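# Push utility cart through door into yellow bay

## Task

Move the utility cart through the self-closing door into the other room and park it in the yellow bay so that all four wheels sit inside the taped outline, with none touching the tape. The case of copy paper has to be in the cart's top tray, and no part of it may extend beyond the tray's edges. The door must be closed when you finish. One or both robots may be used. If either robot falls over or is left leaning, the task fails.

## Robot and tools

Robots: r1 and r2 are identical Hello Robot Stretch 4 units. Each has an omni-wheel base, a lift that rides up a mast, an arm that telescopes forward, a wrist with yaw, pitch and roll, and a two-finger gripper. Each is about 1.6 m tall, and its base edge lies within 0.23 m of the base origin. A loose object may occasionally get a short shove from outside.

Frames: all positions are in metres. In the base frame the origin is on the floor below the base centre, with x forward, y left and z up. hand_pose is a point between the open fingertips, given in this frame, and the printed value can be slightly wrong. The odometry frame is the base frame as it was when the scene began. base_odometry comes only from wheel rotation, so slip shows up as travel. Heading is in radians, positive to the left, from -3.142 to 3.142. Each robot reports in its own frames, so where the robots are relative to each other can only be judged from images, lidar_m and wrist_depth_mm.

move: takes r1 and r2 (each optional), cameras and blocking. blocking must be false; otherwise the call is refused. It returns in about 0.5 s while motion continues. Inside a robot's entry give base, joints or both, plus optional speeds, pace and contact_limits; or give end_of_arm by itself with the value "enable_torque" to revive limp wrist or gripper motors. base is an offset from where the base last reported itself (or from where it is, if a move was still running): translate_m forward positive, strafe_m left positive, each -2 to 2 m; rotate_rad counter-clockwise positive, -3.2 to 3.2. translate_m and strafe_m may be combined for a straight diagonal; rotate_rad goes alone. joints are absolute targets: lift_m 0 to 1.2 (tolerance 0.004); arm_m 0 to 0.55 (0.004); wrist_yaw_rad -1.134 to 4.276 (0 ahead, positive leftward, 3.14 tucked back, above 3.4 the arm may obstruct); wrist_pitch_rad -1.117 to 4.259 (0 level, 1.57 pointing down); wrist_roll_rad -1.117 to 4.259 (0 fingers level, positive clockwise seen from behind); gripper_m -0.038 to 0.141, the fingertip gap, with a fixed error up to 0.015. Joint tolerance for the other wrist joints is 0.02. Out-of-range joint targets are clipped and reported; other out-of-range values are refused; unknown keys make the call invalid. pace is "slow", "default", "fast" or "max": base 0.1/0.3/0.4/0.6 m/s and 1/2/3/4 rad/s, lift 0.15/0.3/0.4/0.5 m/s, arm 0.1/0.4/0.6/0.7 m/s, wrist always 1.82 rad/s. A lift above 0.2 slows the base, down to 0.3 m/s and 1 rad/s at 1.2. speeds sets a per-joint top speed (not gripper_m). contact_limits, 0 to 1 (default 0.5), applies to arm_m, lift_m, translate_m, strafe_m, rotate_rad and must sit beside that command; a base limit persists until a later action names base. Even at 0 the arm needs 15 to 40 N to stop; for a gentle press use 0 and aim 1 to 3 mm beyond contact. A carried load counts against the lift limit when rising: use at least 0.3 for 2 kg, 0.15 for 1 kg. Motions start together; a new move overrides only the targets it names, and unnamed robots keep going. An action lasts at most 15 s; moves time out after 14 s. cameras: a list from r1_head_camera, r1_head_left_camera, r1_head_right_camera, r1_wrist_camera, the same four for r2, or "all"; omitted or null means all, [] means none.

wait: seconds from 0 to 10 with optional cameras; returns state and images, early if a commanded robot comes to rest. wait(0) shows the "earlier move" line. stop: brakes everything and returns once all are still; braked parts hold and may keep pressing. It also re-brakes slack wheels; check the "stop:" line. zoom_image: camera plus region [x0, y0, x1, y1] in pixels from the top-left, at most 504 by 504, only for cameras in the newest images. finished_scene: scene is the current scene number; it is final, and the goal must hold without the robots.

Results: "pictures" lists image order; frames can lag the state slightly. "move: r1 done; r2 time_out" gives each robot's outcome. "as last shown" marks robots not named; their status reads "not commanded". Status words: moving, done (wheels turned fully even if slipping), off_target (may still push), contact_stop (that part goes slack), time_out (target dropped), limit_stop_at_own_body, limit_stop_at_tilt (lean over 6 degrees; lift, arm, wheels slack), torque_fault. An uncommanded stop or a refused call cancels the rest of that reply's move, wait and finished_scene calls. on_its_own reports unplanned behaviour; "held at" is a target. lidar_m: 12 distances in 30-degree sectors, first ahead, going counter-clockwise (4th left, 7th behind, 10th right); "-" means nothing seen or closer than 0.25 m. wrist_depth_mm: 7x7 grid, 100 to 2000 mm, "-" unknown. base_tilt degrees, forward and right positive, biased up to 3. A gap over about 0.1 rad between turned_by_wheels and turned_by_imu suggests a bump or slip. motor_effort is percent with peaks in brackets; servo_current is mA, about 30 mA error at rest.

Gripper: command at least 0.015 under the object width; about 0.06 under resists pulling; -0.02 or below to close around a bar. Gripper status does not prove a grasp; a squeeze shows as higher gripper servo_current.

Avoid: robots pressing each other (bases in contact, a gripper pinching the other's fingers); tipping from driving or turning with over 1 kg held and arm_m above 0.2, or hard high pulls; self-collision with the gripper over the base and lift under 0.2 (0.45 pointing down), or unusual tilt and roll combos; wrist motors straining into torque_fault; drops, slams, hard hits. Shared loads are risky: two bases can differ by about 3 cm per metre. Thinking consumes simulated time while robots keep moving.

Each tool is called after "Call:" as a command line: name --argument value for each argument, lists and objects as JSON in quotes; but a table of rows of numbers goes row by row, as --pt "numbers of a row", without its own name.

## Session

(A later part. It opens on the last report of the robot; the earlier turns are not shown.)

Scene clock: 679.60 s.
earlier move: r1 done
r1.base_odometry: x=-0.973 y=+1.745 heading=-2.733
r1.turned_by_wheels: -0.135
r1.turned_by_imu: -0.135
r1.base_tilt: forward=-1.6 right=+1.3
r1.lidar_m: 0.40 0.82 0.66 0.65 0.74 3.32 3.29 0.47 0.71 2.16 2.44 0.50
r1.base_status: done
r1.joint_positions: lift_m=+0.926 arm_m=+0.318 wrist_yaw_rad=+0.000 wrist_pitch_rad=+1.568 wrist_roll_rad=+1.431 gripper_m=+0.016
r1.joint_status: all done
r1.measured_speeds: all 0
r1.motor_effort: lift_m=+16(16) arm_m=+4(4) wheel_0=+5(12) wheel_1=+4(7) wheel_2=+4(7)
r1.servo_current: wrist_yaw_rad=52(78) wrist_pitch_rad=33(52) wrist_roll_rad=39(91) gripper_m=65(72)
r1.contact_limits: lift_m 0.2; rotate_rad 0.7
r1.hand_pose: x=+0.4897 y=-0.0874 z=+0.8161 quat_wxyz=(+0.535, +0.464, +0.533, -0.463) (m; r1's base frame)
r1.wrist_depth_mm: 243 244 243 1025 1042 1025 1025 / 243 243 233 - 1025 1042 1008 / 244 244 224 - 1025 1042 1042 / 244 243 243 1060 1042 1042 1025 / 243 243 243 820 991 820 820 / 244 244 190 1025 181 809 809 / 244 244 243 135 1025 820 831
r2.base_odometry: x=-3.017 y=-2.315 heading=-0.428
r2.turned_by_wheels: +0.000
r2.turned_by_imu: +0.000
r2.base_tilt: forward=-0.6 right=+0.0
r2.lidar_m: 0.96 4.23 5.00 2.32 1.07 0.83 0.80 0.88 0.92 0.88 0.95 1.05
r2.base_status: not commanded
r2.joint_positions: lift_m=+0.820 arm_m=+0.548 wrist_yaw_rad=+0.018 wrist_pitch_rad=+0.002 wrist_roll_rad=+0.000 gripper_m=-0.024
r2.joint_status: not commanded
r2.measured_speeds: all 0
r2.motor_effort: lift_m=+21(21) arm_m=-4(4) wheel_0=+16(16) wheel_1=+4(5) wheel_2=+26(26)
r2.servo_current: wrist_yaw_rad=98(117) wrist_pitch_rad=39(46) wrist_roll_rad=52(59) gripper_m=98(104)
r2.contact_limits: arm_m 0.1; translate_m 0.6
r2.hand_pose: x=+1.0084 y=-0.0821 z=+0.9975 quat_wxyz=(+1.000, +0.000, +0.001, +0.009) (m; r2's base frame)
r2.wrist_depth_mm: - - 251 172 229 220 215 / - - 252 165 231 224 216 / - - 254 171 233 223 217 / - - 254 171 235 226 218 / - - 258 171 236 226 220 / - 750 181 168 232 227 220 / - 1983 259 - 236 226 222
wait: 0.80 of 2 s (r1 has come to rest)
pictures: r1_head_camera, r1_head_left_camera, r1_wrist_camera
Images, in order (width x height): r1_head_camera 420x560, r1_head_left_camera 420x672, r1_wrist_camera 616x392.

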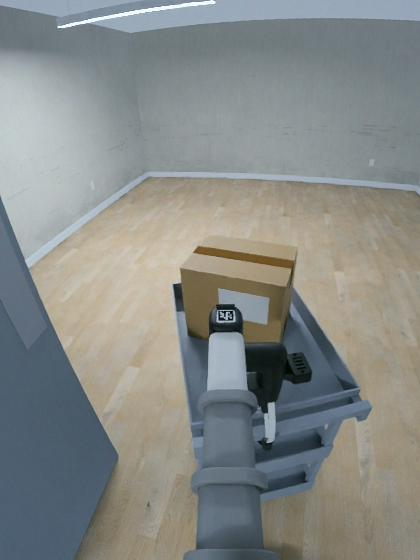

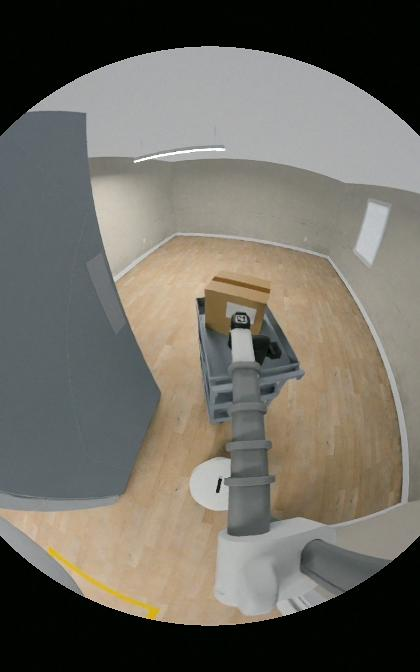

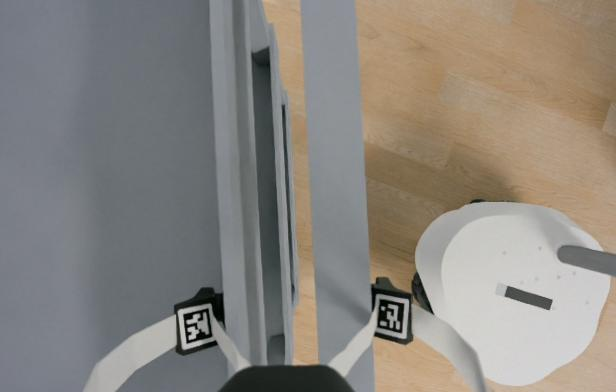

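Call:
move --blocking false --r1 '{"base":{"translate_m":0.057,"strafe_m":0.265},"joints":{"wrist_roll_rad":1.69},"speeds":{"wrist_roll_rad":0.1},"pace":"slow","contact_limits":{"translate_m":0.7}}' --cameras '[]'

Call:
wait --seconds 4 --cameras '[]'

Call:
move --blocking false --r1 '{"base":{"rotate_rad":-0.27},"joints":{"wrist_roll_rad":1.43},"speeds":{"wrist_roll_rad":0.4},"pace":"slow","contact_limits":{"rotate_rad":0.7}}' --cameras '[]'

Call:
wait --seconds 2 --cameras '["r1_head_camera","r1_head_left_camera","r2_head_left_camera"]'

Scene clock: 706.20 s.
move: r1 moving
r1.base_odometry: x=-0.971 y=+1.732 heading=-2.733
r1.turned_by_wheels: +0.000
r1.turned_by_imu: -0.001
r1.base_tilt: forward=-1.6 right=+1.3
r1.lidar_m: 0.38 0.80 0.65 0.61 0.72 3.30 3.29 0.45 0.75 2.16 2.47 0.49
r1.base_status: translate_m moving; strafe_m moving
r1.joint_positions: lift_m=+0.926 arm_m=+0.318 wrist_yaw_rad=+0.000 wrist_pitch_rad=+1.568 wrist_roll_rad=+1.468 gripper_m=+0.016
r1.joint_status: wrist_roll_rad moving
r1.measured_speeds: translate_m=+0.010 strafe_m=+0.050 rotate_rad=+0.003 lift_m=+0.000 arm_m=+0.000 wrist_yaw_rad=+0.000 wrist_pitch_rad=+0.000 wrist_roll_rad=+0.101
r1.motor_effort: lift_m=+16(16) arm_m=+4(4) wheel_0=-8(9) wheel_1=+5(9) wheel_2=-4(4)
r1.servo_current: wrist_yaw_rad=46(52) wrist_pitch_rad=39(46) wrist_roll_rad=65(78) gripper_m=65(72)
r1.contact_limits: lift_m 0.2; translate_m 0.7
r1.hand_pose: x=+0.4897 y=-0.0874 z=+0.8161 quat_wxyz=(+0.526, +0.474, +0.524, -0.473) (m; r1's base frame)
r1.wrist_depth_mm: 243 244 244 1025 1025 1025 1025 / 245 244 244 1025 1042 1025 1042 / 244 244 237 - 1042 1025 1025 / 244 244 243 1042 1042 1025 1008 / 243 244 243 820 960 820 820 / 245 243 186 - 182 820 820 / 245 163 244 530 1025 820 831
r2: as last shown
r2.base_tilt: forward=-0.7 right=+0.0
r2.lidar_m: 0.96 4.24 4.99 2.33 1.07 0.84 0.80 0.86 0.92 0.88 0.95 1.05
r2.motor_effort: lift_m=+21(21) arm_m=-4(4) wheel_0=+16(16) wheel_1=+4(5) wheel_2=+26(27)
r2.servo_current: wrist_yaw_rad=111(111) wrist_pitch_rad=39(39) wrist_roll_rad=52(59) gripper_m=98(104)
r2.contact_limits: arm_m 0.1; translate_m 0.6
r2.wrist_depth_mm: - - 251 172 229 221 216 / - - 251 165 232 222 216 / - - 253 172 233 224 217 / - - 254 171 234 225 218 / - - 258 171 236 226 220 / - 647 182 167 233 227 220 / - 1921 259 - 236 227 222
pictures: none
No camera images: "cameras" was empty.

Scene clock: 709.63 s.
earlier move: r1 done
r1.base_odometry: x=-0.920 y=+1.479 heading=-2.734
r1.turned_by_wheels: +0.000
r1.turned_by_imu: +0.001
r1.base_tilt: forward=-1.6 right=+1.3
r1.lidar_m: 0.42 0.46 0.39 0.37 0.46 3.30 3.30 0.66 0.68 2.43 2.74 0.42
r1.base_status: done
r1.joint_positions: lift_m=+0.926 arm_m=+0.318 wrist_yaw_rad=+0.000 wrist_pitch_rad=+1.570 wrist_roll_rad=+1.690 gripper_m=+0.016
r1.joint_status: all done
r1.measured_speeds: all 0
r1.motor_effort: lift_m=+16(16) arm_m=+4(4) wheel_0=-5(9) wheel_1=+1(9) wheel_2=-6(7)
r1.servo_current: wrist_yaw_rad=39(65) wrist_pitch_rad=39(52) wrist_roll_rad=65(78) gripper_m=65(72)
r1.contact_limits: lift_m 0.2; translate_m 0.7
r1.hand_pose: x=+0.4892 y=-0.0874 z=+0.8161 quat_wxyz=(+0.470, +0.529, +0.469, -0.529) (m; r1's base frame)
r1.wrist_depth_mm: 242 242 243 1042 - 1042 1042 / 242 243 241 1042 1060 1060 1042 / 240 243 243 1042 1025 1042 1042 / 242 242 243 1042 891 831 831 / 241 242 243 1060 931 831 831 / 241 242 185 1042 180 842 1025 / 242 169 242 - 182 - 1042
r2.base_odometry: x=-3.017 y=-2.315 heading=-0.428
r2.turned_by_wheels: +0.000
r2.turned_by_imu: +0.000
r2.base_tilt: forward=-0.6 right=+0.0
r2.lidar_m: 0.96 1.42 5.01 2.31 1.07 0.83 0.82 0.88 0.90 0.88 0.96 1.04
r2.base_status: not commanded
r2.joint_positions: lift_m=+0.820 arm_m=+0.548 wrist_yaw_rad=+0.018 wrist_pitch_rad=+0.002 wrist_roll_rad=+0.000 gripper_m=-0.024
r2.joint_status: not commanded
r2.measured_speeds: all 0
r2.motor_effort: lift_m=+21(21) arm_m=-4(4) wheel_0=+15(16) wheel_1=+4(5) wheel_2=+26(27)
r2.servo_current: wrist_yaw_rad=98(117) wrist_pitch_rad=39(46) wrist_roll_rad=46(59) gripper_m=98(104)
r2.contact_limits: arm_m 0.1; translate_m 0.6
r2.hand_pose: x=+1.0084 y=-0.0821 z=+0.9975 quat_wxyz=(+1.000, +0.000, +0.001, +0.009) (m; r2's base frame)
r2.wrist_depth_mm: - - 250 172 230 221 214 / - - 251 164 231 223 216 / - - 254 171 232 224 216 / - 676 255 171 234 226 218 / - 691 257 171 237 226 220 / - 621 183 167 234 227 220 / - 1921 259 - 237 227 222
wait: 3.43 of 4 s (r1 has come to rest)
pictures: none
No camera images: "cameras" was empty.

Scene clock: 710.13 s.
move: r1 moving
r1.base_odometry: x=-0.920 y=+1.479 heading=-2.858
r1.turned_by_wheels: -0.124
r1.turned_by_imu: -0.125
r1.base_tilt: forward=-1.6 right=+1.3
r1.lidar_m: 0.43 0.55 0.38 0.39 0.41 3.36 3.30 0.73 0.65 2.20 2.59 0.47
r1.base_status: rotate_rad moving
r1.joint_positions: lift_m=+0.926 arm_m=+0.318 wrist_yaw_rad=+0.000 wrist_pitch_rad=+1.570 wrist_roll_rad=+1.524 gripper_m=+0.016
r1.joint_status: wrist_roll_rad moving
r1.measured_speeds: translate_m=-0.001 strafe_m=+0.001 rotate_rad=-0.484 lift_m=+0.000 arm_m=+0.000 wrist_yaw_rad=+0.000 wrist_pitch_rad=+0.000 wrist_roll_rad=-0.407
r1.motor_effort: lift_m=+16(16) arm_m=+4(4) wheel_0=+9(13) wheel_1=+7(9) wheel_2=+5(7)
r1.servo_current: wrist_yaw_rad=46(46) wrist_pitch_rad=46(46) wrist_roll_rad=26(85) gripper_m=65(72)
r1.contact_limits: lift_m 0.2; rotate_rad 0.7
r1.hand_pose: x=+0.4891 y=-0.0874 z=+0.8161 quat_wxyz=(+0.512, +0.488, +0.511, -0.488) (m; r1's base frame)
r1.wrist_depth_mm: 240 243 242 1042 1060 1042 1042 / 241 243 242 1042 1025 1025 1025 / 241 242 243 1025 1025 1042 1025 / 241 242 243 1042 1060 831 831 / 241 243 243 1025 878 820 820 / 241 242 185 1042 180 820 820 / 242 160 242 517 1025 1042 1042
r2: as last shown
r2.lidar_m: 0.95 1.42 5.02 2.32 1.07 0.81 0.81 0.89 0.90 0.88 0.97 1.03
r2.motor_effort: lift_m=+21(21) arm_m=-4(4) wheel_0=+15(16) wheel_1=+5(5) wheel_2=+26(26)
r2.servo_current: wrist_yaw_rad=104(111) wrist_pitch_rad=39(46) wrist_roll_rad=46(52) gripper_m=98(98)
r2.contact_limits: arm_m 0.1; translate_m 0.6
r2.wrist_depth_mm: - - 252 172 230 221 215 / - - 252 165 231 223 216 / - - 255 171 232 224 218 / - 707 255 171 235 226 219 / - 707 258 171 236 226 220 / - 158 182 167 233 227 221 / - 1921 259 - 236 226 222
pictures: none
No camera images: "cameras" was empty.

Scene clock: 710.97 s.
earlier move: r1 done
r1.base_odometry: x=-0.920 y=+1.479 heading=-3.002
r1.turned_by_wheels: -0.144
r1.turned_by_imu: -0.145
r1.base_tilt: forward=-1.6 right=+1.2
r1.lidar_m: 0.39 0.63 0.43 0.36 0.38 0.55 3.36 3.40 0.68 1.23 2.49 0.52
r1.base_status: done
r1.joint_positions: lift_m=+0.926 arm_m=+0.318 wrist_yaw_rad=+0.000 wrist_pitch_rad=+1.568 wrist_roll_rad=+1.430 gripper_m=+0.016
r1.joint_status: all done
r1.measured_speeds: all 0
r1.motor_effort: lift_m=+16(16) arm_m=+4(4) wheel_0=+6(13) wheel_1=+3(9) wheel_2=+6(7)
r1.servo_current: wrist_yaw_rad=39(59) wrist_pitch_rad=33(46) wrist_roll_rad=39(85) gripper_m=65(72)
r1.contact_limits: lift_m 0.2; rotate_rad 0.7
r1.hand_pose: x=+0.4896 y=-0.0874 z=+0.8161 quat_wxyz=(+0.535, +0.464, +0.533, -0.463) (m; r1's base frame)
r1.wrist_depth_mm: 243 243 244 - 1025 1008 1025 / 244 244 226 - 1008 1042 1025 / 244 243 215 809 1025 1008 1025 / 244 244 244 569 1025 1025 1025 / 243 244 245 820 976 820 820 / 244 243 191 - 181 820 809 / 245 173 220 135 1042 809 820
r2.base_odometry: x=-3.017 y=-2.315 heading=-0.428
r2.turned_by_wheels: +0.000
r2.turned_by_imu: +0.000
r2.base_tilt: forward=-0.7 right=+0.0
r2.lidar_m: 0.95 1.44 5.00 2.35 1.06 0.84 0.79 0.89 0.89 0.87 0.93 1.02
r2.base_status: not commanded
r2.joint_positions: lift_m=+0.820 arm_m=+0.548 wrist_yaw_rad=+0.018 wrist_pitch_rad=+0.002 wrist_roll_rad=+0.000 gripper_m=-0.024
r2.joint_status: not commanded
r2.measured_speeds: all 0
r2.motor_effort: lift_m=+21(21) arm_m=-4(4) wheel_0=+16(16) wheel_1=+5(5) wheel_2=+26(27)
r2.servo_current: wrist_yaw_rad=91(117) wrist_pitch_rad=39(46) wrist_roll_rad=52(59) gripper_m=98(104)
r2.contact_limits: arm_m 0.1; translate_m 0.6
r2.hand_pose: x=+1.0084 y=-0.0821 z=+0.9975 quat_wxyz=(+1.000, +0.000, +0.001, +0.009) (m; r2's base frame)
r2.wrist_depth_mm: - - 251 172 229 221 214 / - - 252 165 230 223 216 / - - 255 171 233 224 218 / - 778 255 171 235 225 218 / - 750 258 171 236 227 220 / - 158 182 167 233 227 221 / - 1983 260 - 236 226 222
wait: 0.83 of 2 s (r1 has come to rest)
pictures: r1_head_camera, r1_head_left_camera, r2_head_left_camera
Images, in order (width x height): r1_head_camera 420x560, r1_head_left_camera 420x672, r2_head_left_camera 420x672.

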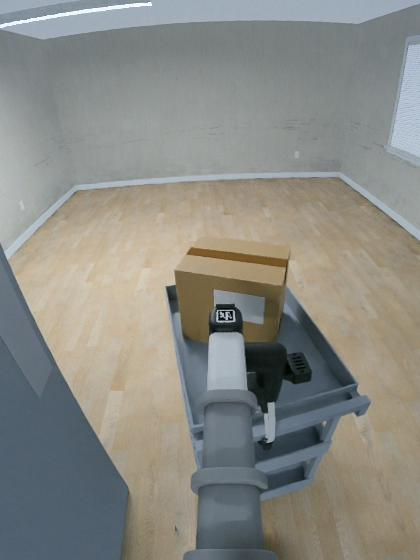

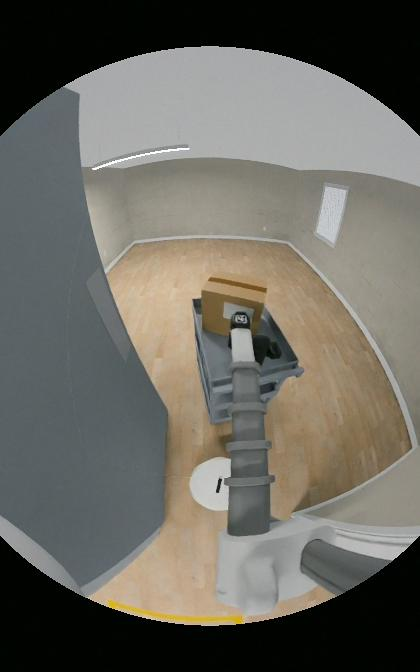

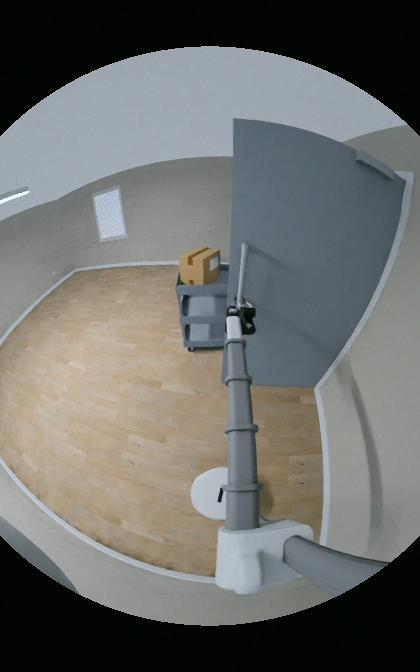

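Call:
move --blocking false --r1 '{"base":{"translate_m":-0.6,"strafe_m":-0.07},"pace":"slow","contact_limits":{"translate_m":0.7}}' --cameras '[]'

Call:
wait --seconds 8 --cameras '["r1_head_camera","r1_head_left_camera","r2_head_left_camera"]'

Scene clock: 720.90 s.
move: r1 moving
r1.base_odometry: x=-0.908 y=+1.482 heading=-3.002
r1.turned_by_wheels: +0.000
r1.turned_by_imu: +0.000
r1.base_tilt: forward=-1.6 right=+1.3
r1.lidar_m: 0.42 0.65 0.42 0.38 0.39 0.59 3.36 3.42 0.64 1.18 2.49 0.49
r1.base_status: translate_m moving; strafe_m moving
r1.joint_positions: lift_m=+0.926 arm_m=+0.318 wrist_yaw_rad=+0.001 wrist_pitch_rad=+1.562 wrist_roll_rad=+1.430 gripper_m=+0.016
r1.joint_status: not commanded
r1.measured_speeds: translate_m=-0.047 strafe_m=-0.005 rotate_rad=-0.001 lift_m=+0.000 arm_m=+0.000 wrist_yaw_rad=+0.002 wrist_pitch_rad=-0.008 wrist_roll_rad=+0.000
r1.motor_effort: lift_m=+16(16) arm_m=+1(4) wheel_0=-2(5) wheel_1=-3(4) wheel_2=+11(11)
r1.servo_current: wrist_yaw_rad=39(59) wrist_pitch_rad=46(52) wrist_roll_rad=46(59) gripper_m=65(72)
r1.contact_limits: lift_m 0.2; translate_m 0.7
r1.hand_pose: x=+0.4914 y=-0.0874 z=+0.8161 quat_wxyz=(+0.536, +0.465, +0.532, -0.461) (m; r1's base frame)
r1.wrist_depth_mm: 247 244 223 - 1042 1008 1008 / 246 244 206 - 1025 1025 1025 / 246 245 225 - 1008 1025 1025 / 246 245 245 - 1042 1025 1025 / 245 245 235 - 1042 809 809 / 247 245 191 - 183 809 809 / 247 160 244 492 1025 809 820
r2: as last shown
r2.base_tilt: forward=-0.6 right=+0.0
r2.lidar_m: 0.96 1.44 5.01 2.30 1.07 0.82 0.79 0.90 0.89 0.88 0.94 1.04
r2.motor_effort: lift_m=+21(21) arm_m=-4(4) wheel_0=+15(16) wheel_1=+4(5) wheel_2=+26(26)
r2.servo_current: wrist_yaw_rad=98(117) wrist_pitch_rad=39(46) wrist_roll_rad=52(52) gripper_m=98(104)
r2.contact_limits: arm_m 0.1; translate_m 0.6
r2.wrist_depth_mm: - - 251 171 230 221 215 / - - 253 165 230 222 215 / - - 254 171 232 224 217 / - 768 255 171 233 226 219 / - 759 258 172 236 226 220 / - 159 182 167 234 227 221 / - 1983 259 - 236 226 222
pictures: none
No camera images: "cameras" was empty.

Scene clock: 727.73 s.
earlier move: r1 done
r1.base_odometry: x=-0.336 y=+1.632 heading=-3.002
r1.turned_by_wheels: +0.000
r1.turned_by_imu: +0.002
r1.base_tilt: forward=-1.6 right=+1.3
r1.lidar_m: 0.42 0.64 0.46 0.47 2.39 2.84 2.70 2.80 2.51 0.51 0.51 0.50
r1.base_status: done
r1.joint_positions: lift_m=+0.926 arm_m=+0.318 wrist_yaw_rad=+0.001 wrist_pitch_rad=+1.563 wrist_roll_rad=+1.430 gripper_m=+0.016
r1.joint_status: not commanded
r1.measured_speeds: all 0
r1.motor_effort: lift_m=+16(16) arm_m=-4(4) wheel_0=+1(7) wheel_1=-2(7) wheel_2=+4(12)
r1.servo_current: wrist_yaw_rad=59(78) wrist_pitch_rad=52(59) wrist_roll_rad=59(65) gripper_m=59(72)
r1.contact_limits: lift_m 0.2; translate_m 0.7
r1.hand_pose: x=+0.4913 y=-0.0874 z=+0.8161 quat_wxyz=(+0.536, +0.465, +0.532, -0.462) (m; r1's base frame)
r1.wrist_depth_mm: 245 245 244 1008 1060 778 1025 / 245 244 245 1025 1008 1025 1025 / 246 245 233 - 1025 1025 1025 / 247 245 246 831 1025 1008 1025 / 247 246 246 820 991 809 809 / 244 247 193 - 181 820 809 / 247 165 245 137 1042 150 820
r2.base_odometry: x=-3.017 y=-2.315 heading=-0.428
r2.turned_by_wheels: +0.000
r2.turned_by_imu: +0.001
r2.base_tilt: forward=-0.6 right=+0.0
r2.lidar_m: 0.95 4.24 5.00 2.33 1.07 0.85 0.81 0.89 0.89 0.88 0.97 1.05
r2.base_status: not commanded
r2.joint_positions: lift_m=+0.820 arm_m=+0.548 wrist_yaw_rad=+0.018 wrist_pitch_rad=+0.002 wrist_roll_rad=+0.000 gripper_m=-0.024
r2.joint_status: not commanded
r2.measured_speeds: all 0
r2.motor_effort: lift_m=+21(21) arm_m=-4(4) wheel_0=+15(16) wheel_1=+4(5) wheel_2=+26(27)
r2.servo_current: wrist_yaw_rad=104(117) wrist_pitch_rad=46(46) wrist_roll_rad=39(59) gripper_m=98(111)
r2.contact_limits: arm_m 0.1; translate_m 0.6
r2.hand_pose: x=+1.0084 y=-0.0821 z=+0.9975 quat_wxyz=(+1.000, +0.000, +0.001, +0.009) (m; r2's base frame)
r2.wrist_depth_mm: - - 251 172 230 221 214 / - - 252 165 231 223 216 / - - 253 171 232 225 216 / - - 255 171 235 225 219 / - - 258 171 236 225 220 / - - 183 167 233 228 221 / - - 262 - 236 226 221
wait: 6.83 of 8 s (r1 has come to rest)
pictures: r1_head_camera, r1_head_left_camera, r2_head_left_camera
Images, in order (width x height): r1_head_camera 420x560, r1_head_left_camera 420x672, r2_head_left_camera 420x672.

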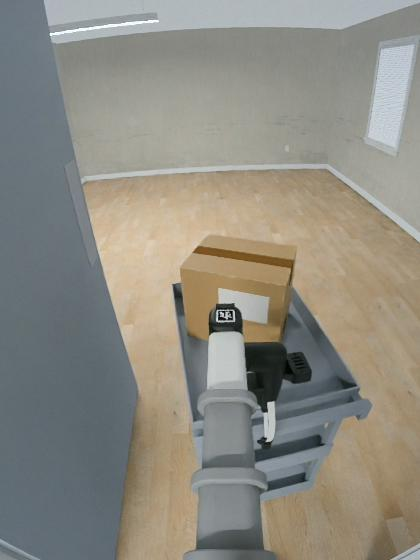

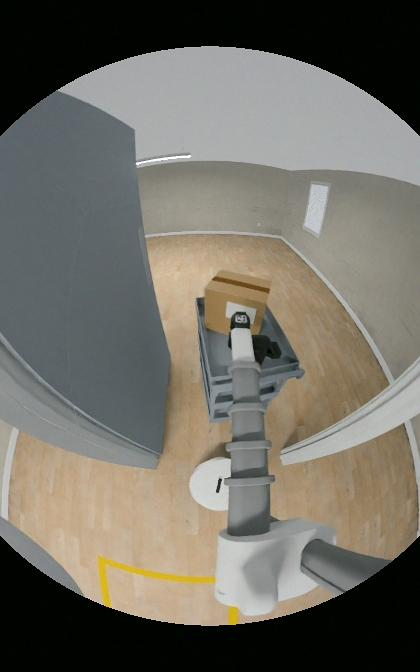

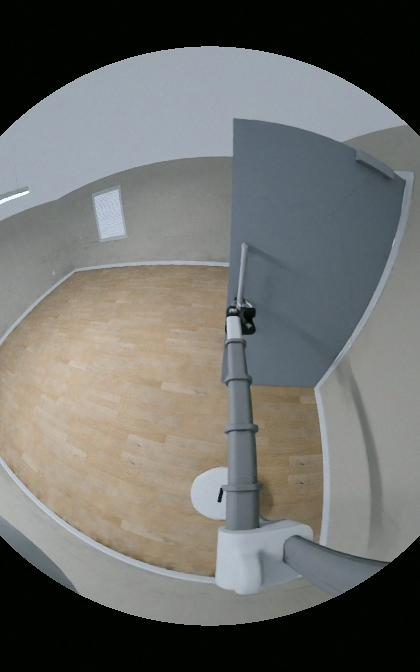

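Call:
move --blocking false --r1 '{"base":{"translate_m":-0.95,"strafe_m":0.07},"pace":"slow","contact_limits":{"translate_m":0.7}}' --cameras '[]'

Call:
wait --seconds 5 --cameras '["r1_head_left_camera"]'

Call:
wait --seconds 7 --cameras '["r1_head_camera","r1_head_left_camera","r1_wrist_camera"]'

Scene clock: 738.87 s.
move: r1 moving
r1.base_odometry: x=-0.323 y=+1.633 heading=-3.002
r1.turned_by_wheels: +0.000
r1.turned_by_imu: +0.000
r1.base_tilt: forward=-1.6 right=+1.3
r1.lidar_m: 0.40 0.67 0.48 0.47 2.41 2.86 2.71 2.78 2.54 0.54 0.51 0.51
r1.base_status: translate_m moving; strafe_m moving
r1.joint_positions: lift_m=+0.926 arm_m=+0.318 wrist_yaw_rad=+0.001 wrist_pitch_rad=+1.563 wrist_roll_rad=+1.430 gripper_m=+0.016
r1.joint_status: not commanded
r1.measured_speeds: translate_m=-0.049 strafe_m=+0.003 rotate_rad=+0.002 lift_m=+0.000 arm_m=+0.000 wrist_yaw_rad=+0.000 wrist_pitch_rad=+0.000 wrist_roll_rad=+0.000
r1.motor_effort: lift_m=+16(16) arm_m=-4(4) wheel_0=-4(4) wheel_1=-6(6) wheel_2=+8(11)
r1.servo_current: wrist_yaw_rad=33(72) wrist_pitch_rad=39(59) wrist_roll_rad=52(65) gripper_m=65(72)
r1.contact_limits: lift_m 0.2; translate_m 0.7
r1.hand_pose: x=+0.4913 y=-0.0874 z=+0.8161 quat_wxyz=(+0.536, +0.465, +0.532, -0.462) (m; r1's base frame)
r1.wrist_depth_mm: 246 246 245 1042 1025 798 1025 / 246 246 245 1025 1025 1025 1025 / 246 245 235 1025 1025 1042 1025 / 247 247 245 - 1025 1060 1025 / 246 245 245 809 976 820 809 / 246 246 196 - 180 809 820 / 245 157 245 139 1025 148 798
r2: as last shown
r2.turned_by_imu: +0.000
r2.base_tilt: forward=-0.7 right=+0.0
r2.lidar_m: 0.96 4.26 5.01 2.30 1.08 0.83 0.80 0.89 0.90 0.88 0.95 1.05
r2.servo_current: wrist_yaw_rad=111(117) wrist_pitch_rad=39(46) wrist_roll_rad=46(52) gripper_m=98(104)
r2.contact_limits: arm_m 0.1; translate_m 0.6
r2.wrist_depth_mm: - - 252 172 229 220 214 / - - 253 164 231 222 215 / - - 254 172 232 224 217 / - - 255 171 234 225 219 / - - 258 171 236 225 220 / - - 183 167 232 228 220 / - - 262 - 236 226 222
pictures: none
No camera images: "cameras" was empty.

Scene clock: 743.87 s.
earlier move: r1 moving
r1.base_odometry: x=+0.163 y=+1.665 heading=-3.003
r1.turned_by_wheels: -0.001
r1.turned_by_imu: -0.002
r1.base_tilt: forward=-1.6 right=+1.3
r1.lidar_m: 0.42 0.69 0.78 1.88 2.33 2.33 2.21 2.28 2.59 2.44 0.87 0.49
r1.base_status: translate_m moving; strafe_m moving
r1.joint_positions: lift_m=+0.926 arm_m=+0.318 wrist_yaw_rad=+0.001 wrist_pitch_rad=+1.563 wrist_roll_rad=+1.430 gripper_m=+0.016
r1.joint_status: not commanded
r1.measured_speeds: translate_m=-0.099 strafe_m=+0.006 rotate_rad=+0.003 lift_m=+0.000 arm_m=+0.000 wrist_yaw_rad=+0.000 wrist_pitch_rad=+0.000 wrist_roll_rad=+0.000
r1.motor_effort: lift_m=+16(16) arm_m=-3(4) wheel_0=-10(13) wheel_1=-5(7) wheel_2=+3(11)
r1.servo_current: wrist_yaw_rad=26(72) wrist_pitch_rad=46(59) wrist_roll_rad=33(72) gripper_m=65(72)
r1.contact_limits: lift_m 0.2; translate_m 0.7
r1.hand_pose: x=+0.4913 y=-0.0874 z=+0.8161 quat_wxyz=(+0.536, +0.465, +0.532, -0.462) (m; r1's base frame)
r1.wrist_depth_mm: 247 246 246 1042 1060 1025 1042 / 246 245 246 - 1025 1042 1025 / 247 247 246 820 1025 1042 1042 / 246 246 245 820 1025 904 1025 / 247 246 244 831 960 820 820 / 247 246 193 1042 181 809 809 / 246 156 245 137 1008 1042 1025
r2.base_odometry: x=-3.017 y=-2.315 heading=-0.428
r2.turned_by_wheels: +0.000
r2.turned_by_imu: +0.001
r2.base_tilt: forward=-0.6 right=+0.0
r2.lidar_m: 0.96 4.27 4.98 2.31 1.09 0.84 0.79 0.89 0.89 0.88 0.95 1.03
r2.base_status: not commanded
r2.joint_positions: lift_m=+0.820 arm_m=+0.548 wrist_yaw_rad=+0.018 wrist_pitch_rad=+0.002 wrist_roll_rad=+0.000 gripper_m=-0.024
r2.joint_status: not commanded
r2.measured_speeds: all 0
r2.motor_effort: lift_m=+21(21) arm_m=-4(4) wheel_0=+15(16) wheel_1=+4(5) wheel_2=+26(27)
r2.servo_current: wrist_yaw_rad=104(117) wrist_pitch_rad=46(46) wrist_roll_rad=46(65) gripper_m=98(104)
r2.contact_limits: arm_m 0.1; translate_m 0.6
r2.hand_pose: x=+1.0084 y=-0.0821 z=+0.9975 quat_wxyz=(+1.000, +0.000, +0.001, +0.009) (m; r2's base frame)
r2.wrist_depth_mm: - - 251 172 229 221 214 / - - 252 164 231 222 216 / - - 254 171 233 225 217 / - - 253 171 235 225 219 / - - 257 171 236 226 220 / - - 184 167 233 227 220 / - - 262 - 236 226 222
wait: 5.00 s; no rest
pictures: r1_head_left_camera
Images, in order (width x height): r1_head_left_camera 420x672.

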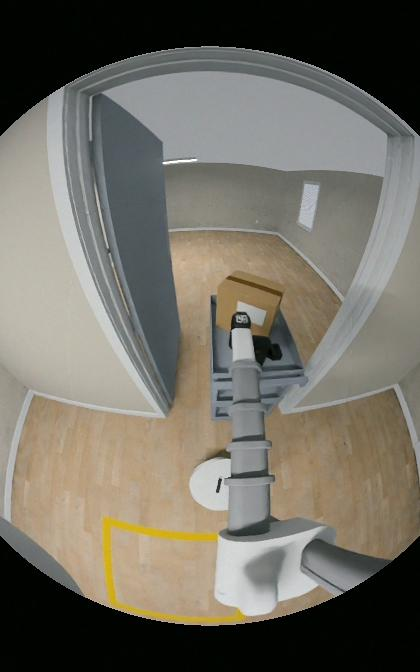

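Scene clock: 749.17 s.
earlier move: r1 done
r1.base_odometry: x=+0.614 y=+1.694 heading=-3.003
r1.turned_by_wheels: +0.000
r1.turned_by_imu: -0.002
r1.base_tilt: forward=-1.6 right=+1.3
r1.lidar_m: 0.44 1.07 1.37 2.21 2.26 1.88 1.77 1.81 2.43 2.48 1.55 0.47
r1.base_status: done
r1.joint_positions: lift_m=+0.926 arm_m=+0.318 wrist_yaw_rad=+0.001 wrist_pitch_rad=+1.563 wrist_roll_rad=+1.431 gripper_m=+0.016
r1.joint_status: not commanded
r1.measured_speeds: all 0
r1.motor_effort: lift_m=+16(16) arm_m=-4(4) wheel_0=-8(13) wheel_1=-4(8) wheel_2=-1(11)
r1.servo_current: wrist_yaw_rad=46(78) wrist_pitch_rad=52(59) wrist_roll_rad=33(72) gripper_m=65(72)
r1.contact_limits: lift_m 0.2; translate_m 0.7
r1.hand_pose: x=+0.4912 y=-0.0874 z=+0.8161 quat_wxyz=(+0.536, +0.465, +0.532, -0.462) (m; r1's base frame)
r1.wrist_depth_mm: 245 246 245 245 - 1042 1025 / 248 247 245 559 - 1008 1025 / 245 246 246 1025 - 1025 1025 / 247 246 244 1042 - 854 820 / 245 246 245 991 - 831 820 / 246 246 187 1025 182 820 820 / 246 158 244 135 1025 809 842
r2.base_odometry: x=-3.017 y=-2.315 heading=-0.428
r2.turned_by_wheels: +0.000
r2.turned_by_imu: +0.001
r2.base_tilt: forward=-0.6 right=+0.1
r2.lidar_m: 0.96 4.23 5.01 2.32 1.07 0.81 0.83 0.88 0.90 0.89 0.94 1.04
r2.base_status: not commanded
r2.joint_positions: lift_m=+0.820 arm_m=+0.548 wrist_yaw_rad=+0.018 wrist_pitch_rad=+0.002 wrist_roll_rad=+0.000 gripper_m=-0.024
r2.joint_status: not commanded
r2.measured_speeds: all 0
r2.on_its_own: wrist_yaw_rad is at rest, and its servo_current (111 mA) is outside its rest range (0 to 104 mA)
r2.motor_effort: lift_m=+21(21) arm_m=-4(4) wheel_0=+16(16) wheel_1=+4(5) wheel_2=+27(27)
r2.servo_current: wrist_yaw_rad=111(124) wrist_pitch_rad=39(46) wrist_roll_rad=52(65) gripper_m=104(111)
r2.contact_limits: arm_m 0.1; translate_m 0.6
r2.hand_pose: x=+1.0084 y=-0.0821 z=+0.9975 quat_wxyz=(+1.000, +0.000, +0.001, +0.009) (m; r2's base frame)
r2.wrist_depth_mm: - - 251 172 229 221 215 / - - 253 165 231 223 216 / - - 253 171 232 224 217 / - - 254 171 235 225 219 / - - 258 171 236 226 220 / - - 183 167 233 227 221 / - - 260 - 236 226 223
wait: 5.30 of 7 s (r1 has come to rest)
pictures: r1_head_camera, r1_head_left_camera, r1_wrist_camera
Images, in order (width x height): r1_head_camera 420x560, r1_head_left_camera 420x672, r1_wrist_camera 616x392.

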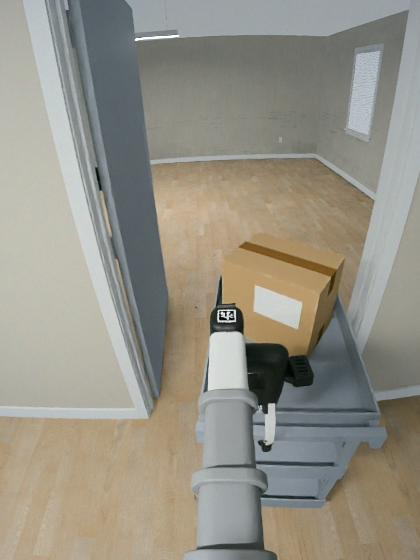

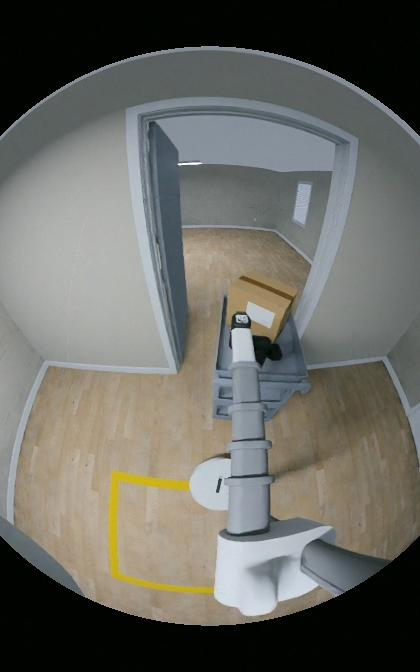

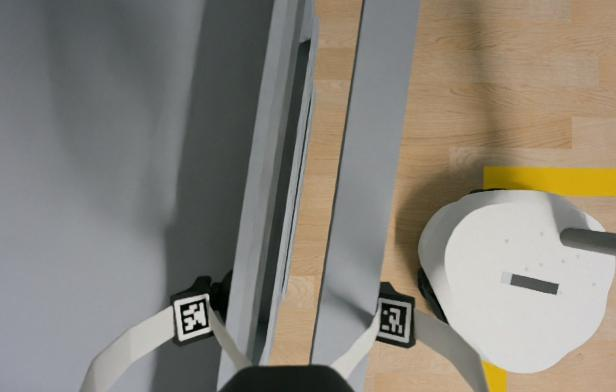

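Call:
move --blocking false --r1 '{"base":{"translate_m":-0.55,"strafe_m":0.45},"pace":"slow","contact_limits":{"translate_m":0.7}}' --cameras '[]'

Call:
wait --seconds 9 --cameras '["r1_head_camera","r1_head_left_camera","r1_wrist_camera"]'

Scene clock: 766.33 s.
move: r1 moving
r1.base_odometry: x=+0.626 y=+1.687 heading=-3.004
r1.turned_by_wheels: -0.001
r1.turned_by_imu: -0.001
r1.base_tilt: forward=-1.6 right=+1.3
r1.lidar_m: 0.45 1.07 1.37 2.21 2.25 1.87 1.74 1.81 2.40 2.52 1.57 0.47
r1.base_status: translate_m moving; strafe_m moving
r1.joint_positions: lift_m=+0.926 arm_m=+0.318 wrist_yaw_rad=+0.001 wrist_pitch_rad=+1.563 wrist_roll_rad=+1.431 gripper_m=+0.016
r1.joint_status: not commanded
r1.measured_speeds: translate_m=-0.041 strafe_m=+0.034 rotate_rad=+0.002 lift_m=+0.000 arm_m=+0.000 wrist_yaw_rad=+0.000 wrist_pitch_rad=+0.000 wrist_roll_rad=+0.000
r1.motor_effort: lift_m=+16(16) arm_m=-4(4) wheel_0=-12(17) wheel_1=+0(3) wheel_2=+5(5)
r1.servo_current: wrist_yaw_rad=52(65) wrist_pitch_rad=46(59) wrist_roll_rad=52(59) gripper_m=65(72)
r1.contact_limits: lift_m 0.2; translate_m 0.7
r1.hand_pose: x=+0.4912 y=-0.0874 z=+0.8161 quat_wxyz=(+0.536, +0.465, +0.532, -0.462) (m; r1's base frame)
r1.wrist_depth_mm: 248 246 246 246 - 1042 1008 / 247 247 247 508 - 1042 1042 / 247 247 246 1025 - 1042 1025 / 247 245 246 1042 - 854 820 / 246 247 245 1042 - 831 809 / 249 248 187 1008 182 809 820 / 247 167 246 135 1025 809 809
r2.base_odometry: x=-3.017 y=-2.315 heading=-0.428
r2.turned_by_wheels: +0.000
r2.turned_by_imu: +0.000
r2.base_tilt: forward=-0.7 right=+0.0
r2.lidar_m: 0.94 4.24 5.01 2.34 1.05 0.84 0.80 0.87 0.90 0.86 0.95 1.05
r2.base_status: not commanded
r2.joint_positions: lift_m=+0.820 arm_m=+0.548 wrist_yaw_rad=+0.018 wrist_pitch_rad=+0.002 wrist_roll_rad=+0.000 gripper_m=-0.024
r2.joint_status: not commanded
r2.measured_speeds: all 0
r2.motor_effort: lift_m=+21(21) arm_m=-4(4) wheel_0=+15(16) wheel_1=+4(5) wheel_2=+26(26)
r2.servo_current: wrist_yaw_rad=98(104) wrist_pitch_rad=46(46) wrist_roll_rad=52(52) gripper_m=98(104)
r2.contact_limits: arm_m 0.1; translate_m 0.6
r2.hand_pose: x=+1.0084 y=-0.0821 z=+0.9975 quat_wxyz=(+1.000, +0.000, +0.001, +0.009) (m; r2's base frame)
r2.wrist_depth_mm: - - 251 172 230 221 214 / - - 253 164 231 223 216 / - - 254 171 232 224 216 / - - 254 171 234 226 219 / - - 258 172 236 226 220 / - - 183 167 234 228 220 / - - 260 - 236 228 223
pictures: none
No camera images: "cameras" was empty.

Scene clock: 774.17 s.
earlier move: r1 done
r1.base_odometry: x=+1.221 y=+1.324 heading=-3.004
r1.turned_by_wheels: -0.001
r1.turned_by_imu: -0.007
r1.base_tilt: forward=-1.6 right=+1.3
r1.lidar_m: 0.47 1.56 1.86 1.74 1.78 1.33 1.24 1.28 1.70 2.95 0.39 0.39
r1.base_status: done
r1.joint_positions: lift_m=+0.926 arm_m=+0.318 wrist_yaw_rad=-0.006 wrist_pitch_rad=+1.565 wrist_roll_rad=+1.439 gripper_m=+0.016
r1.joint_status: not commanded
r1.measured_speeds: all 0
r1.motor_effort: lift_m=+16(16) arm_m=-4(4) wheel_0=-10(17) wheel_1=+0(5) wheel_2=-6(6)
r1.servo_current: wrist_yaw_rad=52(78) wrist_pitch_rad=46(59) wrist_roll_rad=65(85) gripper_m=59(72)
r1.contact_limits: lift_m 0.2; translate_m 0.7
r1.hand_pose: x=+0.4900 y=-0.0874 z=+0.8161 quat_wxyz=(+0.532, +0.469, +0.529, -0.466) (m; r1's base frame)
r1.wrist_depth_mm: 244 244 243 244 244 1042 - / 244 244 243 244 243 1025 - / 243 243 244 243 1042 - - / 245 243 242 244 1042 - 1025 / 243 243 244 1025 - 809 820 / 243 178 181 1060 - 831 820 / 233 244 242 - 174 156 1042
r2.base_odometry: x=-3.017 y=-2.315 heading=-0.428
r2.turned_by_wheels: +0.000
r2.turned_by_imu: +0.001
r2.base_tilt: forward=-0.6 right=+0.0
r2.lidar_m: 0.94 4.26 5.00 2.32 1.06 0.81 0.81 0.88 0.89 0.88 0.97 1.05
r2.base_status: not commanded
r2.joint_positions: lift_m=+0.820 arm_m=+0.548 wrist_yaw_rad=+0.018 wrist_pitch_rad=+0.002 wrist_roll_rad=+0.000 gripper_m=-0.024
r2.joint_status: not commanded
r2.measured_speeds: all 0
r2.on_its_own: wrist_yaw_rad is at rest, and its servo_current (111 mA) is outside its rest range (0 to 104 mA)
r2.motor_effort: lift_m=+21(21) arm_m=-4(5) wheel_0=+15(16) wheel_1=+4(5) wheel_2=+26(27)
r2.servo_current: wrist_yaw_rad=111(124) wrist_pitch_rad=39(52) wrist_roll_rad=46(65) gripper_m=104(111)
r2.contact_limits: arm_m 0.1; translate_m 0.6
r2.hand_pose: x=+1.0084 y=-0.0821 z=+0.9975 quat_wxyz=(+1.000, +0.000, +0.001, +0.009) (m; r2's base frame)
r2.wrist_depth_mm: - - 251 172 230 221 214 / - - 253 164 231 223 216 / - - 254 171 232 224 216 / - - 255 171 234 226 219 / - - 259 171 236 227 220 / - - 183 167 233 226 220 / - - 262 - 236 226 223
wait: 7.83 of 9 s (r1 has come to rest)
pictures: r1_head_camera, r1_head_left_camera, r1_wrist_camera
Images, in order (width x height): r1_head_camera 420x560, r1_head_left_camera 420x672, r1_wrist_camera 616x392.

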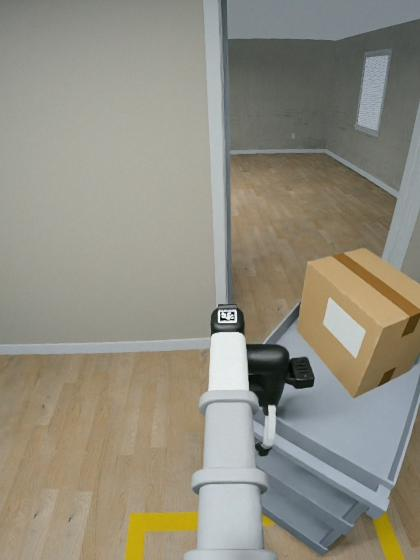

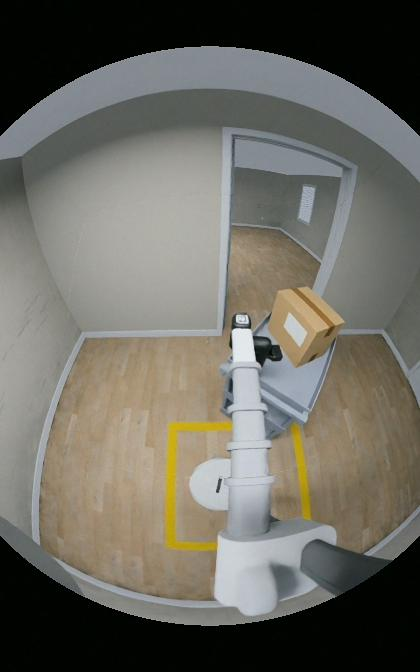

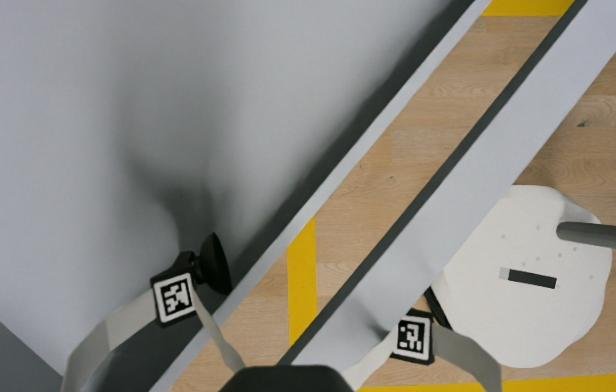

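Call:
move --blocking false --r1 '{"joints":{"gripper_m":0.13}}' --cameras '[]'

Call:
wait --seconds 1.5 --cameras '[]'

Call:
move --blocking false --r1 '{"joints":{"lift_m":1.0}}' --cameras '[]'

Call:
wait --seconds 1.5 --cameras '[]'

Call:
move --blocking false --r1 '{"joints":{"wrist_roll_rad":2.15,"arm_m":0.24},"base":{"strafe_m":-0.09}}' --cameras '[]'

Call:
wait --seconds 2.5 --cameras '["r1_head_camera","r1_wrist_camera"]'

Scene clock: 786.50 s.
move: r1 moving
r1.base_odometry: x=+1.221 y=+1.324 heading=-3.004
r1.turned_by_wheels: +0.000
r1.turned_by_imu: +0.000
r1.base_tilt: forward=-1.6 right=+1.2
r1.lidar_m: 0.48 1.56 1.81 1.72 1.79 1.33 1.23 1.28 1.71 2.94 0.40 0.38
r1.base_status: not commanded
r1.joint_positions: lift_m=+0.926 arm_m=+0.318 wrist_yaw_rad=-0.006 wrist_pitch_rad=+1.565 wrist_roll_rad=+1.439 gripper_m=+0.035
r1.joint_status: gripper_m moving
r1.measured_speeds: translate_m=+0.000 strafe_m=+0.000 rotate_rad=+0.001 lift_m=+0.000 arm_m=+0.000 wrist_yaw_rad=+0.000 wrist_pitch_rad=+0.000 wrist_roll_rad=+0.000
r1.motor_effort: lift_m=+16(16) arm_m=-4(4) wheel_0=-10(11) wheel_1=-1(1) wheel_2=-6(6)
r1.servo_current: wrist_yaw_rad=59(65) wrist_pitch_rad=46(52) wrist_roll_rad=65(78) gripper_m=46(72)
r1.contact_limits: lift_m 0.2; translate_m 0.7
r1.hand_pose: x=+0.4900 y=-0.0874 z=+0.8161 quat_wxyz=(+0.532, +0.469, +0.529, -0.466) (m; r1's base frame)
r1.wrist_depth_mm: 248 247 248 246 247 245 - / 248 247 247 246 245 1042 - / 247 247 246 247 246 1025 - / 247 247 246 246 1025 - 1025 / 246 246 246 1025 - 809 820 / 246 247 183 1042 181 820 831 / 244 245 175 - 175 168 1042
r2.base_odometry: x=-3.017 y=-2.315 heading=-0.428
r2.turned_by_wheels: +0.000
r2.turned_by_imu: +0.000
r2.base_tilt: forward=-0.7 right=+0.1
r2.lidar_m: 0.94 4.22 4.99 2.34 1.08 0.83 0.81 0.87 0.91 0.88 0.95 1.06
r2.base_status: not commanded
r2.joint_positions: lift_m=+0.820 arm_m=+0.548 wrist_yaw_rad=+0.018 wrist_pitch_rad=+0.002 wrist_roll_rad=+0.000 gripper_m=-0.024
r2.joint_status: not commanded
r2.measured_speeds: all 0
r2.motor_effort: lift_m=+21(21) arm_m=-4(4) wheel_0=+15(16) wheel_1=+4(5) wheel_2=+26(26)
r2.servo_current: wrist_yaw_rad=111(117) wrist_pitch_rad=39(52) wrist_roll_rad=59(59) gripper_m=98(111)
r2.contact_limits: arm_m 0.1; translate_m 0.6
r2.hand_pose: x=+1.0084 y=-0.0821 z=+0.9975 quat_wxyz=(+1.000, +0.000, +0.001, +0.009) (m; r2's base frame)
r2.wrist_depth_mm: - - 252 172 230 220 214 / - - 253 164 230 222 216 / - - 253 171 233 224 216 / - - 256 171 235 226 219 / - - 257 171 236 226 220 / - - 183 167 234 227 220 / - - 262 - 236 226 223
pictures: none
No camera images: "cameras" was empty.

Scene clock: 788.00 s.
earlier move: r1 moving
r1.base_odometry: x=+1.221 y=+1.324 heading=-3.003
r1.turned_by_wheels: +0.001
r1.turned_by_imu: +0.001
r1.base_tilt: forward=-1.6 right=+1.3
r1.lidar_m: 0.48 1.56 1.85 1.72 1.79 1.33 1.24 1.27 1.70 2.94 0.40 0.38
r1.base_status: not commanded
r1.joint_positions: lift_m=+0.926 arm_m=+0.318 wrist_yaw_rad=-0.004 wrist_pitch_rad=+1.568 wrist_roll_rad=+1.434 gripper_m=+0.130
r1.joint_status: gripper_m moving
r1.measured_speeds: all 0
r1.motor_effort: lift_m=+16(16) arm_m=-4(4) wheel_0=-3(11) wheel_1=+0(1) wheel_2=-3(6)
r1.servo_current: wrist_yaw_rad=59(78) wrist_pitch_rad=46(52) wrist_roll_rad=72(78) gripper_m=26(85)
r1.contact_limits: lift_m 0.2; translate_m 0.7
r1.hand_pose: x=+0.4893 y=-0.0874 z=+0.8161 quat_wxyz=(+0.533, +0.466, +0.531, -0.465) (m; r1's base frame)
r1.wrist_depth_mm: 246 245 244 245 246 245 - / 245 245 244 244 246 1042 - / 245 244 245 245 247 1042 - / 245 245 245 245 1042 - 1042 / 245 245 245 1025 - 831 820 / 244 211 246 1025 178 205 831 / 236 245 1025 137 1042 1060 1042
r2.base_odometry: x=-3.017 y=-2.315 heading=-0.428
r2.turned_by_wheels: +0.000
r2.turned_by_imu: +0.000
r2.base_tilt: forward=-0.6 right=+0.0
r2.lidar_m: 0.97 4.24 4.99 2.31 1.02 0.83 0.81 0.90 0.91 0.87 0.96 1.06
r2.base_status: not commanded
r2.joint_positions: lift_m=+0.820 arm_m=+0.548 wrist_yaw_rad=+0.018 wrist_pitch_rad=+0.002 wrist_roll_rad=+0.000 gripper_m=-0.024
r2.joint_status: not commanded
r2.measured_speeds: all 0
r2.motor_effort: lift_m=+21(21) arm_m=-4(5) wheel_0=+15(16) wheel_1=+4(5) wheel_2=+26(27)
r2.servo_current: wrist_yaw_rad=98(117) wrist_pitch_rad=39(52) wrist_roll_rad=52(65) gripper_m=98(111)
r2.contact_limits: arm_m 0.1; translate_m 0.6
r2.hand_pose: x=+1.0084 y=-0.0821 z=+0.9975 quat_wxyz=(+1.000, +0.000, +0.001, +0.009) (m; r2's base frame)
r2.wrist_depth_mm: - - 251 171 230 221 214 / - - 253 165 231 223 215 / - - 253 171 232 224 217 / - - 255 171 235 226 219 / - - 258 171 236 226 220 / - - 183 167 233 228 221 / - - 262 - 237 226 223
wait: 1.50 s; no rest
pictures: none
No camera images: "cameras" was empty.

Scene clock: 788.50 s.
earlier move: r1 done
move: r1 moving
r1.base_odometry: x=+1.221 y=+1.324 heading=-3.003
r1.turned_by_wheels: +0.000
r1.turned_by_imu: +0.000
r1.base_tilt: forward=-1.6 right=+1.3
r1.lidar_m: 0.47 1.57 1.83 1.73 1.80 1.33 1.25 1.28 1.73 2.95 0.39 0.38
r1.base_status: not commanded
r1.joint_positions: lift_m=+0.963 arm_m=+0.318 wrist_yaw_rad=-0.003 wrist_pitch_rad=+1.568 wrist_roll_rad=+1.432 gripper_m=+0.130
r1.joint_status: lift_m moving; the others done
r1.measured_speeds: translate_m=+0.000 strafe_m=+0.000 rotate_rad=+0.000 lift_m=+0.145 arm_m=+0.000 wrist_yaw_rad=+0.000 wrist_pitch_rad=+0.000 wrist_roll_rad=+0.000
r1.motor_effort: lift_m=+26(27) arm_m=-4(4) wheel_0=-3(4) wheel_1=+0(1) wheel_2=-3(3)
r1.servo_current: wrist_yaw_rad=39(72) wrist_pitch_rad=46(46) wrist_roll_rad=46(72) gripper_m=46(46)
r1.contact_limits: translate_m 0.7
r1.hand_pose: x=+0.4895 y=-0.0874 z=+0.8532 quat_wxyz=(+0.533, +0.466, +0.532, -0.464) (m; r1's base frame)
r1.wrist_depth_mm: 276 276 277 278 278 277 - / 277 278 277 277 278 1098 - / 277 276 277 277 1060 - 1060 / 278 277 277 278 1060 854 1060 / 276 276 278 1060 - 854 866 / 268 210 279 1060 189 202 854 / 236 277 1042 142 1078 1060 1078
r2: as last shown
r2.base_tilt: forward=-0.7 right=+0.0
r2.lidar_m: 0.94 4.22 4.97 2.31 1.07 0.83 0.80 0.90 0.90 0.88 0.99 1.03
r2.motor_effort: lift_m=+21(21) arm_m=-4(4) wheel_0=+15(16) wheel_1=+4(5) wheel_2=+26(27)
r2.servo_current: wrist_yaw_rad=98(117) wrist_pitch_rad=46(46) wrist_roll_rad=46(52) gripper_m=104(104)
r2.contact_limits: arm_m 0.1; translate_m 0.6
r2.wrist_depth_mm: - - 252 171 230 220 215 / - - 253 165 231 222 216 / - - 254 171 233 225 216 / - - 254 171 234 225 219 / - - 257 171 236 226 220 / - - 183 167 233 228 221 / - - 262 - 236 228 222
pictures: none
No camera images: "cameras" was empty.

Scene clock: 789.27 s.
earlier move: r1 done
r1.base_odometry: x=+1.221 y=+1.324 heading=-3.003
r1.turned_by_wheels: +0.000
r1.turned_by_imu: +0.000
r1.base_tilt: forward=-1.6 right=+1.3
r1.lidar_m: 0.45 1.57 1.85 1.73 1.78 1.35 1.24 1.28 1.71 2.96 0.38 0.39
r1.base_status: not commanded
r1.joint_positions: lift_m=+0.999 arm_m=+0.318 wrist_yaw_rad=-0.003 wrist_pitch_rad=+1.568 wrist_roll_rad=+1.432 gripper_m=+0.130
r1.joint_status: all done
r1.measured_speeds: all 0
r1.motor_effort: lift_m=+25(27) arm_m=-4(4) wheel_0=-3(4) wheel_1=+0(1) wheel_2=-3(3)
r1.servo_current: wrist_yaw_rad=52(72) wrist_pitch_rad=46(46) wrist_roll_rad=46(72) gripper_m=46(46)
r1.contact_limits: translate_m 0.7
r1.hand_pose: x=+0.4895 y=-0.0874 z=+0.8893 quat_wxyz=(+0.533, +0.466, +0.532, -0.464) (m; r1's base frame)
r1.wrist_depth_mm: 317 315 317 317 315 317 - / 315 317 314 315 319 1098 1078 / 317 317 315 315 1118 - 1098 / 317 317 317 317 1078 904 1098 / 315 317 315 1118 - 891 891 / 277 211 317 1098 194 202 904 / 1138 278 304 142 1098 1118 1118
r2.base_odometry: x=-3.017 y=-2.315 heading=-0.428
r2.turned_by_wheels: +0.000
r2.turned_by_imu: +0.000
r2.base_tilt: forward=-0.6 right=+0.1
r2.lidar_m: 0.95 4.23 5.01 2.31 1.05 0.81 0.81 0.88 0.88 0.86 0.96 1.04
r2.base_status: not commanded
r2.joint_positions: lift_m=+0.820 arm_m=+0.548 wrist_yaw_rad=+0.018 wrist_pitch_rad=+0.002 wrist_roll_rad=+0.000 gripper_m=-0.024
r2.joint_status: not commanded
r2.measured_speeds: all 0
r2.motor_effort: lift_m=+21(21) arm_m=-4(4) wheel_0=+15(16) wheel_1=+4(5) wheel_2=+26(27)
r2.servo_current: wrist_yaw_rad=98(117) wrist_pitch_rad=39(46) wrist_roll_rad=52(59) gripper_m=98(104)
r2.contact_limits: arm_m 0.1; translate_m 0.6
r2.hand_pose: x=+1.0084 y=-0.0821 z=+0.9975 quat_wxyz=(+1.000, +0.000, +0.001, +0.009) (m; r2's base frame)
r2.wrist_depth_mm: - - 251 172 230 221 215 / - - 252 164 231 223 216 / - - 253 171 232 224 217 / - - 256 172 235 226 217 / - - 257 172 236 226 220 / - - 183 167 234 227 221 / - - 262 - 236 227 222
wait: 0.77 of 1.5 s (r1 has come to rest)
pictures: none
No camera images: "cameras" was empty.

Scene clock: 789.77 s.
move: r1 moving
r1.base_odometry: x=+1.216 y=+1.359 heading=-3.003
r1.turned_by_wheels: +0.000
r1.turned_by_imu: +0.000
r1.base_tilt: forward=-1.6 right=+1.3
r1.lidar_m: 0.43 1.57 1.89 1.76 1.80 1.33 1.23 1.25 1.70 2.91 0.42 0.36
r1.base_status: strafe_m moving
r1.joint_positions: lift_m=+0.999 arm_m=+0.269 wrist_yaw_rad=-0.003 wrist_pitch_rad=+1.568 wrist_roll_rad=+1.997 gripper_m=+0.130
r1.joint_status: arm_m moving; wrist_roll_rad moving
r1.measured_speeds: translate_m=-0.001 strafe_m=-0.140 rotate_rad=+0.004 lift_m=+0.000 arm_m=-0.159 wrist_yaw_rad=+0.000 wrist_pitch_rad=+0.000 wrist_roll_rad=+1.527
r1.motor_effort: lift_m=+25(25) arm_m=-5(8) wheel_0=+8(11) wheel_1=-7(10) wheel_2=+1(2)
r1.servo_current: wrist_yaw_rad=59(65) wrist_pitch_rad=39(46) wrist_roll_rad=59(124) gripper_m=52(52)
r1.hand_pose: x=+0.4405 y=-0.0874 z=+0.8893 quat_wxyz=(+0.383, +0.596, +0.382, -0.594) (m; r1's base frame)
r1.wrist_depth_mm: 315 317 317 315 1118 1098 1078 / 315 317 315 322 1098 1118 1118 / 317 317 317 569 931 904 1098 / 315 315 315 904 904 904 1078 / 315 317 317 580 1098 891 1118 / 315 211 298 931 1118 196 1118 / 317 315 317 142 1118 1118 1098
r2: as last shown
r2.base_tilt: forward=-0.6 right=+0.0
r2.lidar_m: 0.95 4.21 4.98 2.32 1.06 0.82 0.81 0.90 0.89 0.86 0.96 1.05
r2.motor_effort: lift_m=+21(21) arm_m=-4(4) wheel_0=+15(16) wheel_1=+4(5) wheel_2=+26(26)
r2.servo_current: wrist_yaw_rad=104(111) wrist_pitch_rad=39(46) wrist_roll_rad=33(59) gripper_m=98(104)
r2.contact_limits: arm_m 0.1; translate_m 0.6
r2.wrist_depth_mm: - - 250 171 229 220 214 / - - 252 164 231 223 216 / - - 254 171 233 224 217 / - - 255 171 235 226 218 / - - 258 172 236 226 220 / - - 183 167 234 227 220 / - - 262 - 236 226 222
pictures: none
No camera images: "cameras" was empty.

Scene clock: 790.67 s.
earlier move: r1 done
r1.base_odometry: x=+1.209 y=+1.413 heading=-3.003
r1.turned_by_wheels: +0.000
r1.turned_by_imu: +0.000
r1.base_tilt: forward=-1.5 right=+1.3
r1.lidar_m: 0.37 1.58 1.92 1.82 1.85 1.33 1.24 1.27 1.70 2.89 2.36 0.33
r1.base_status: done
r1.joint_positions: lift_m=+0.999 arm_m=+0.240 wrist_yaw_rad=-0.003 wrist_pitch_rad=+1.568 wrist_roll_rad=+2.148 gripper_m=+0.130
r1.joint_status: all done
r1.measured_speeds: all 0
r1.motor_effort: lift_m=+25(25) arm_m=-5(8) wheel_0=+2(11) wheel_1=+0(10) wheel_2=-1(2)
r1.servo_current: wrist_yaw_rad=65(65) wrist_pitch_rad=39(52) wrist_roll_rad=52(124) gripper_m=39(52)
r1.hand_pose: x=+0.4116 y=-0.0874 z=+0.8893 quat_wxyz=(+0.337, +0.623, +0.336, -0.621) (m; r1's base frame)
r1.wrist_depth_mm: 315 315 317 - 1098 1098 549 / 315 315 315 1098 1098 917 1118 / 314 317 317 1098 891 891 1118 / 317 317 317 - 917 891 1118 / 315 315 314 - 1098 1118 1098 / 317 210 317 1098 211 196 1118 / 315 315 315 142 1118 1098 1118
r2.base_odometry: x=-3.017 y=-2.315 heading=-0.428
r2.turned_by_wheels: +0.000
r2.turned_by_imu: +0.000
r2.base_tilt: forward=-0.6 right=+0.0
r2.lidar_m: 0.94 4.22 5.02 2.32 1.07 0.80 0.80 0.88 0.90 0.89 0.97 1.04
r2.base_status: not commanded
r2.joint_positions: lift_m=+0.820 arm_m=+0.548 wrist_yaw_rad=+0.018 wrist_pitch_rad=+0.002 wrist_roll_rad=+0.000 gripper_m=-0.024
r2.joint_status: not commanded
r2.measured_speeds: all 0
r2.motor_effort: lift_m=+21(21) arm_m=-4(4) wheel_0=+15(16) wheel_1=+4(5) wheel_2=+26(27)
r2.servo_current: wrist_yaw_rad=104(117) wrist_pitch_rad=39(46) wrist_roll_rad=59(59) gripper_m=98(104)
r2.contact_limits: arm_m 0.1; translate_m 0.6
r2.hand_pose: x=+1.0084 y=-0.0821 z=+0.9975 quat_wxyz=(+1.000, +0.000, +0.001, +0.009) (m; r2's base frame)
r2.wrist_depth_mm: - - 251 171 229 220 214 / - - 251 165 231 222 215 / - - 253 171 233 224 217 / - - 254 171 235 225 218 / - - 258 171 236 226 220 / - - 183 167 234 227 220 / - - 262 - 236 226 222
wait: 0.90 of 2.5 s (r1 has come to rest)
pictures: r1_head_camera, r1_wrist_camera
Images, in order (width x height): r1_head_camera 420x560, r1_wrist_camera 616x392.

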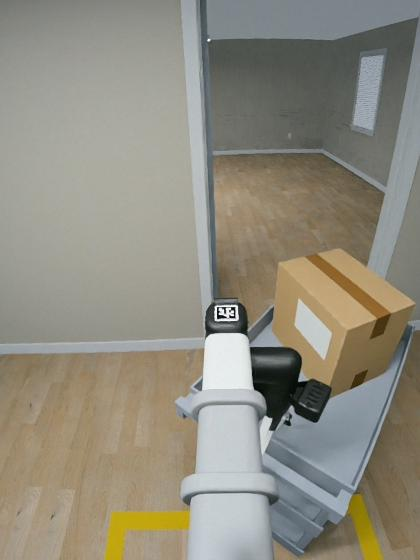

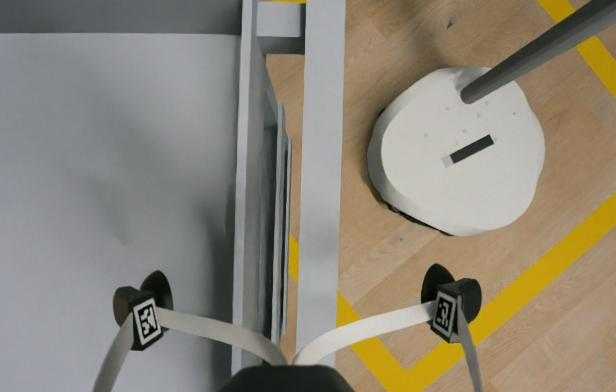

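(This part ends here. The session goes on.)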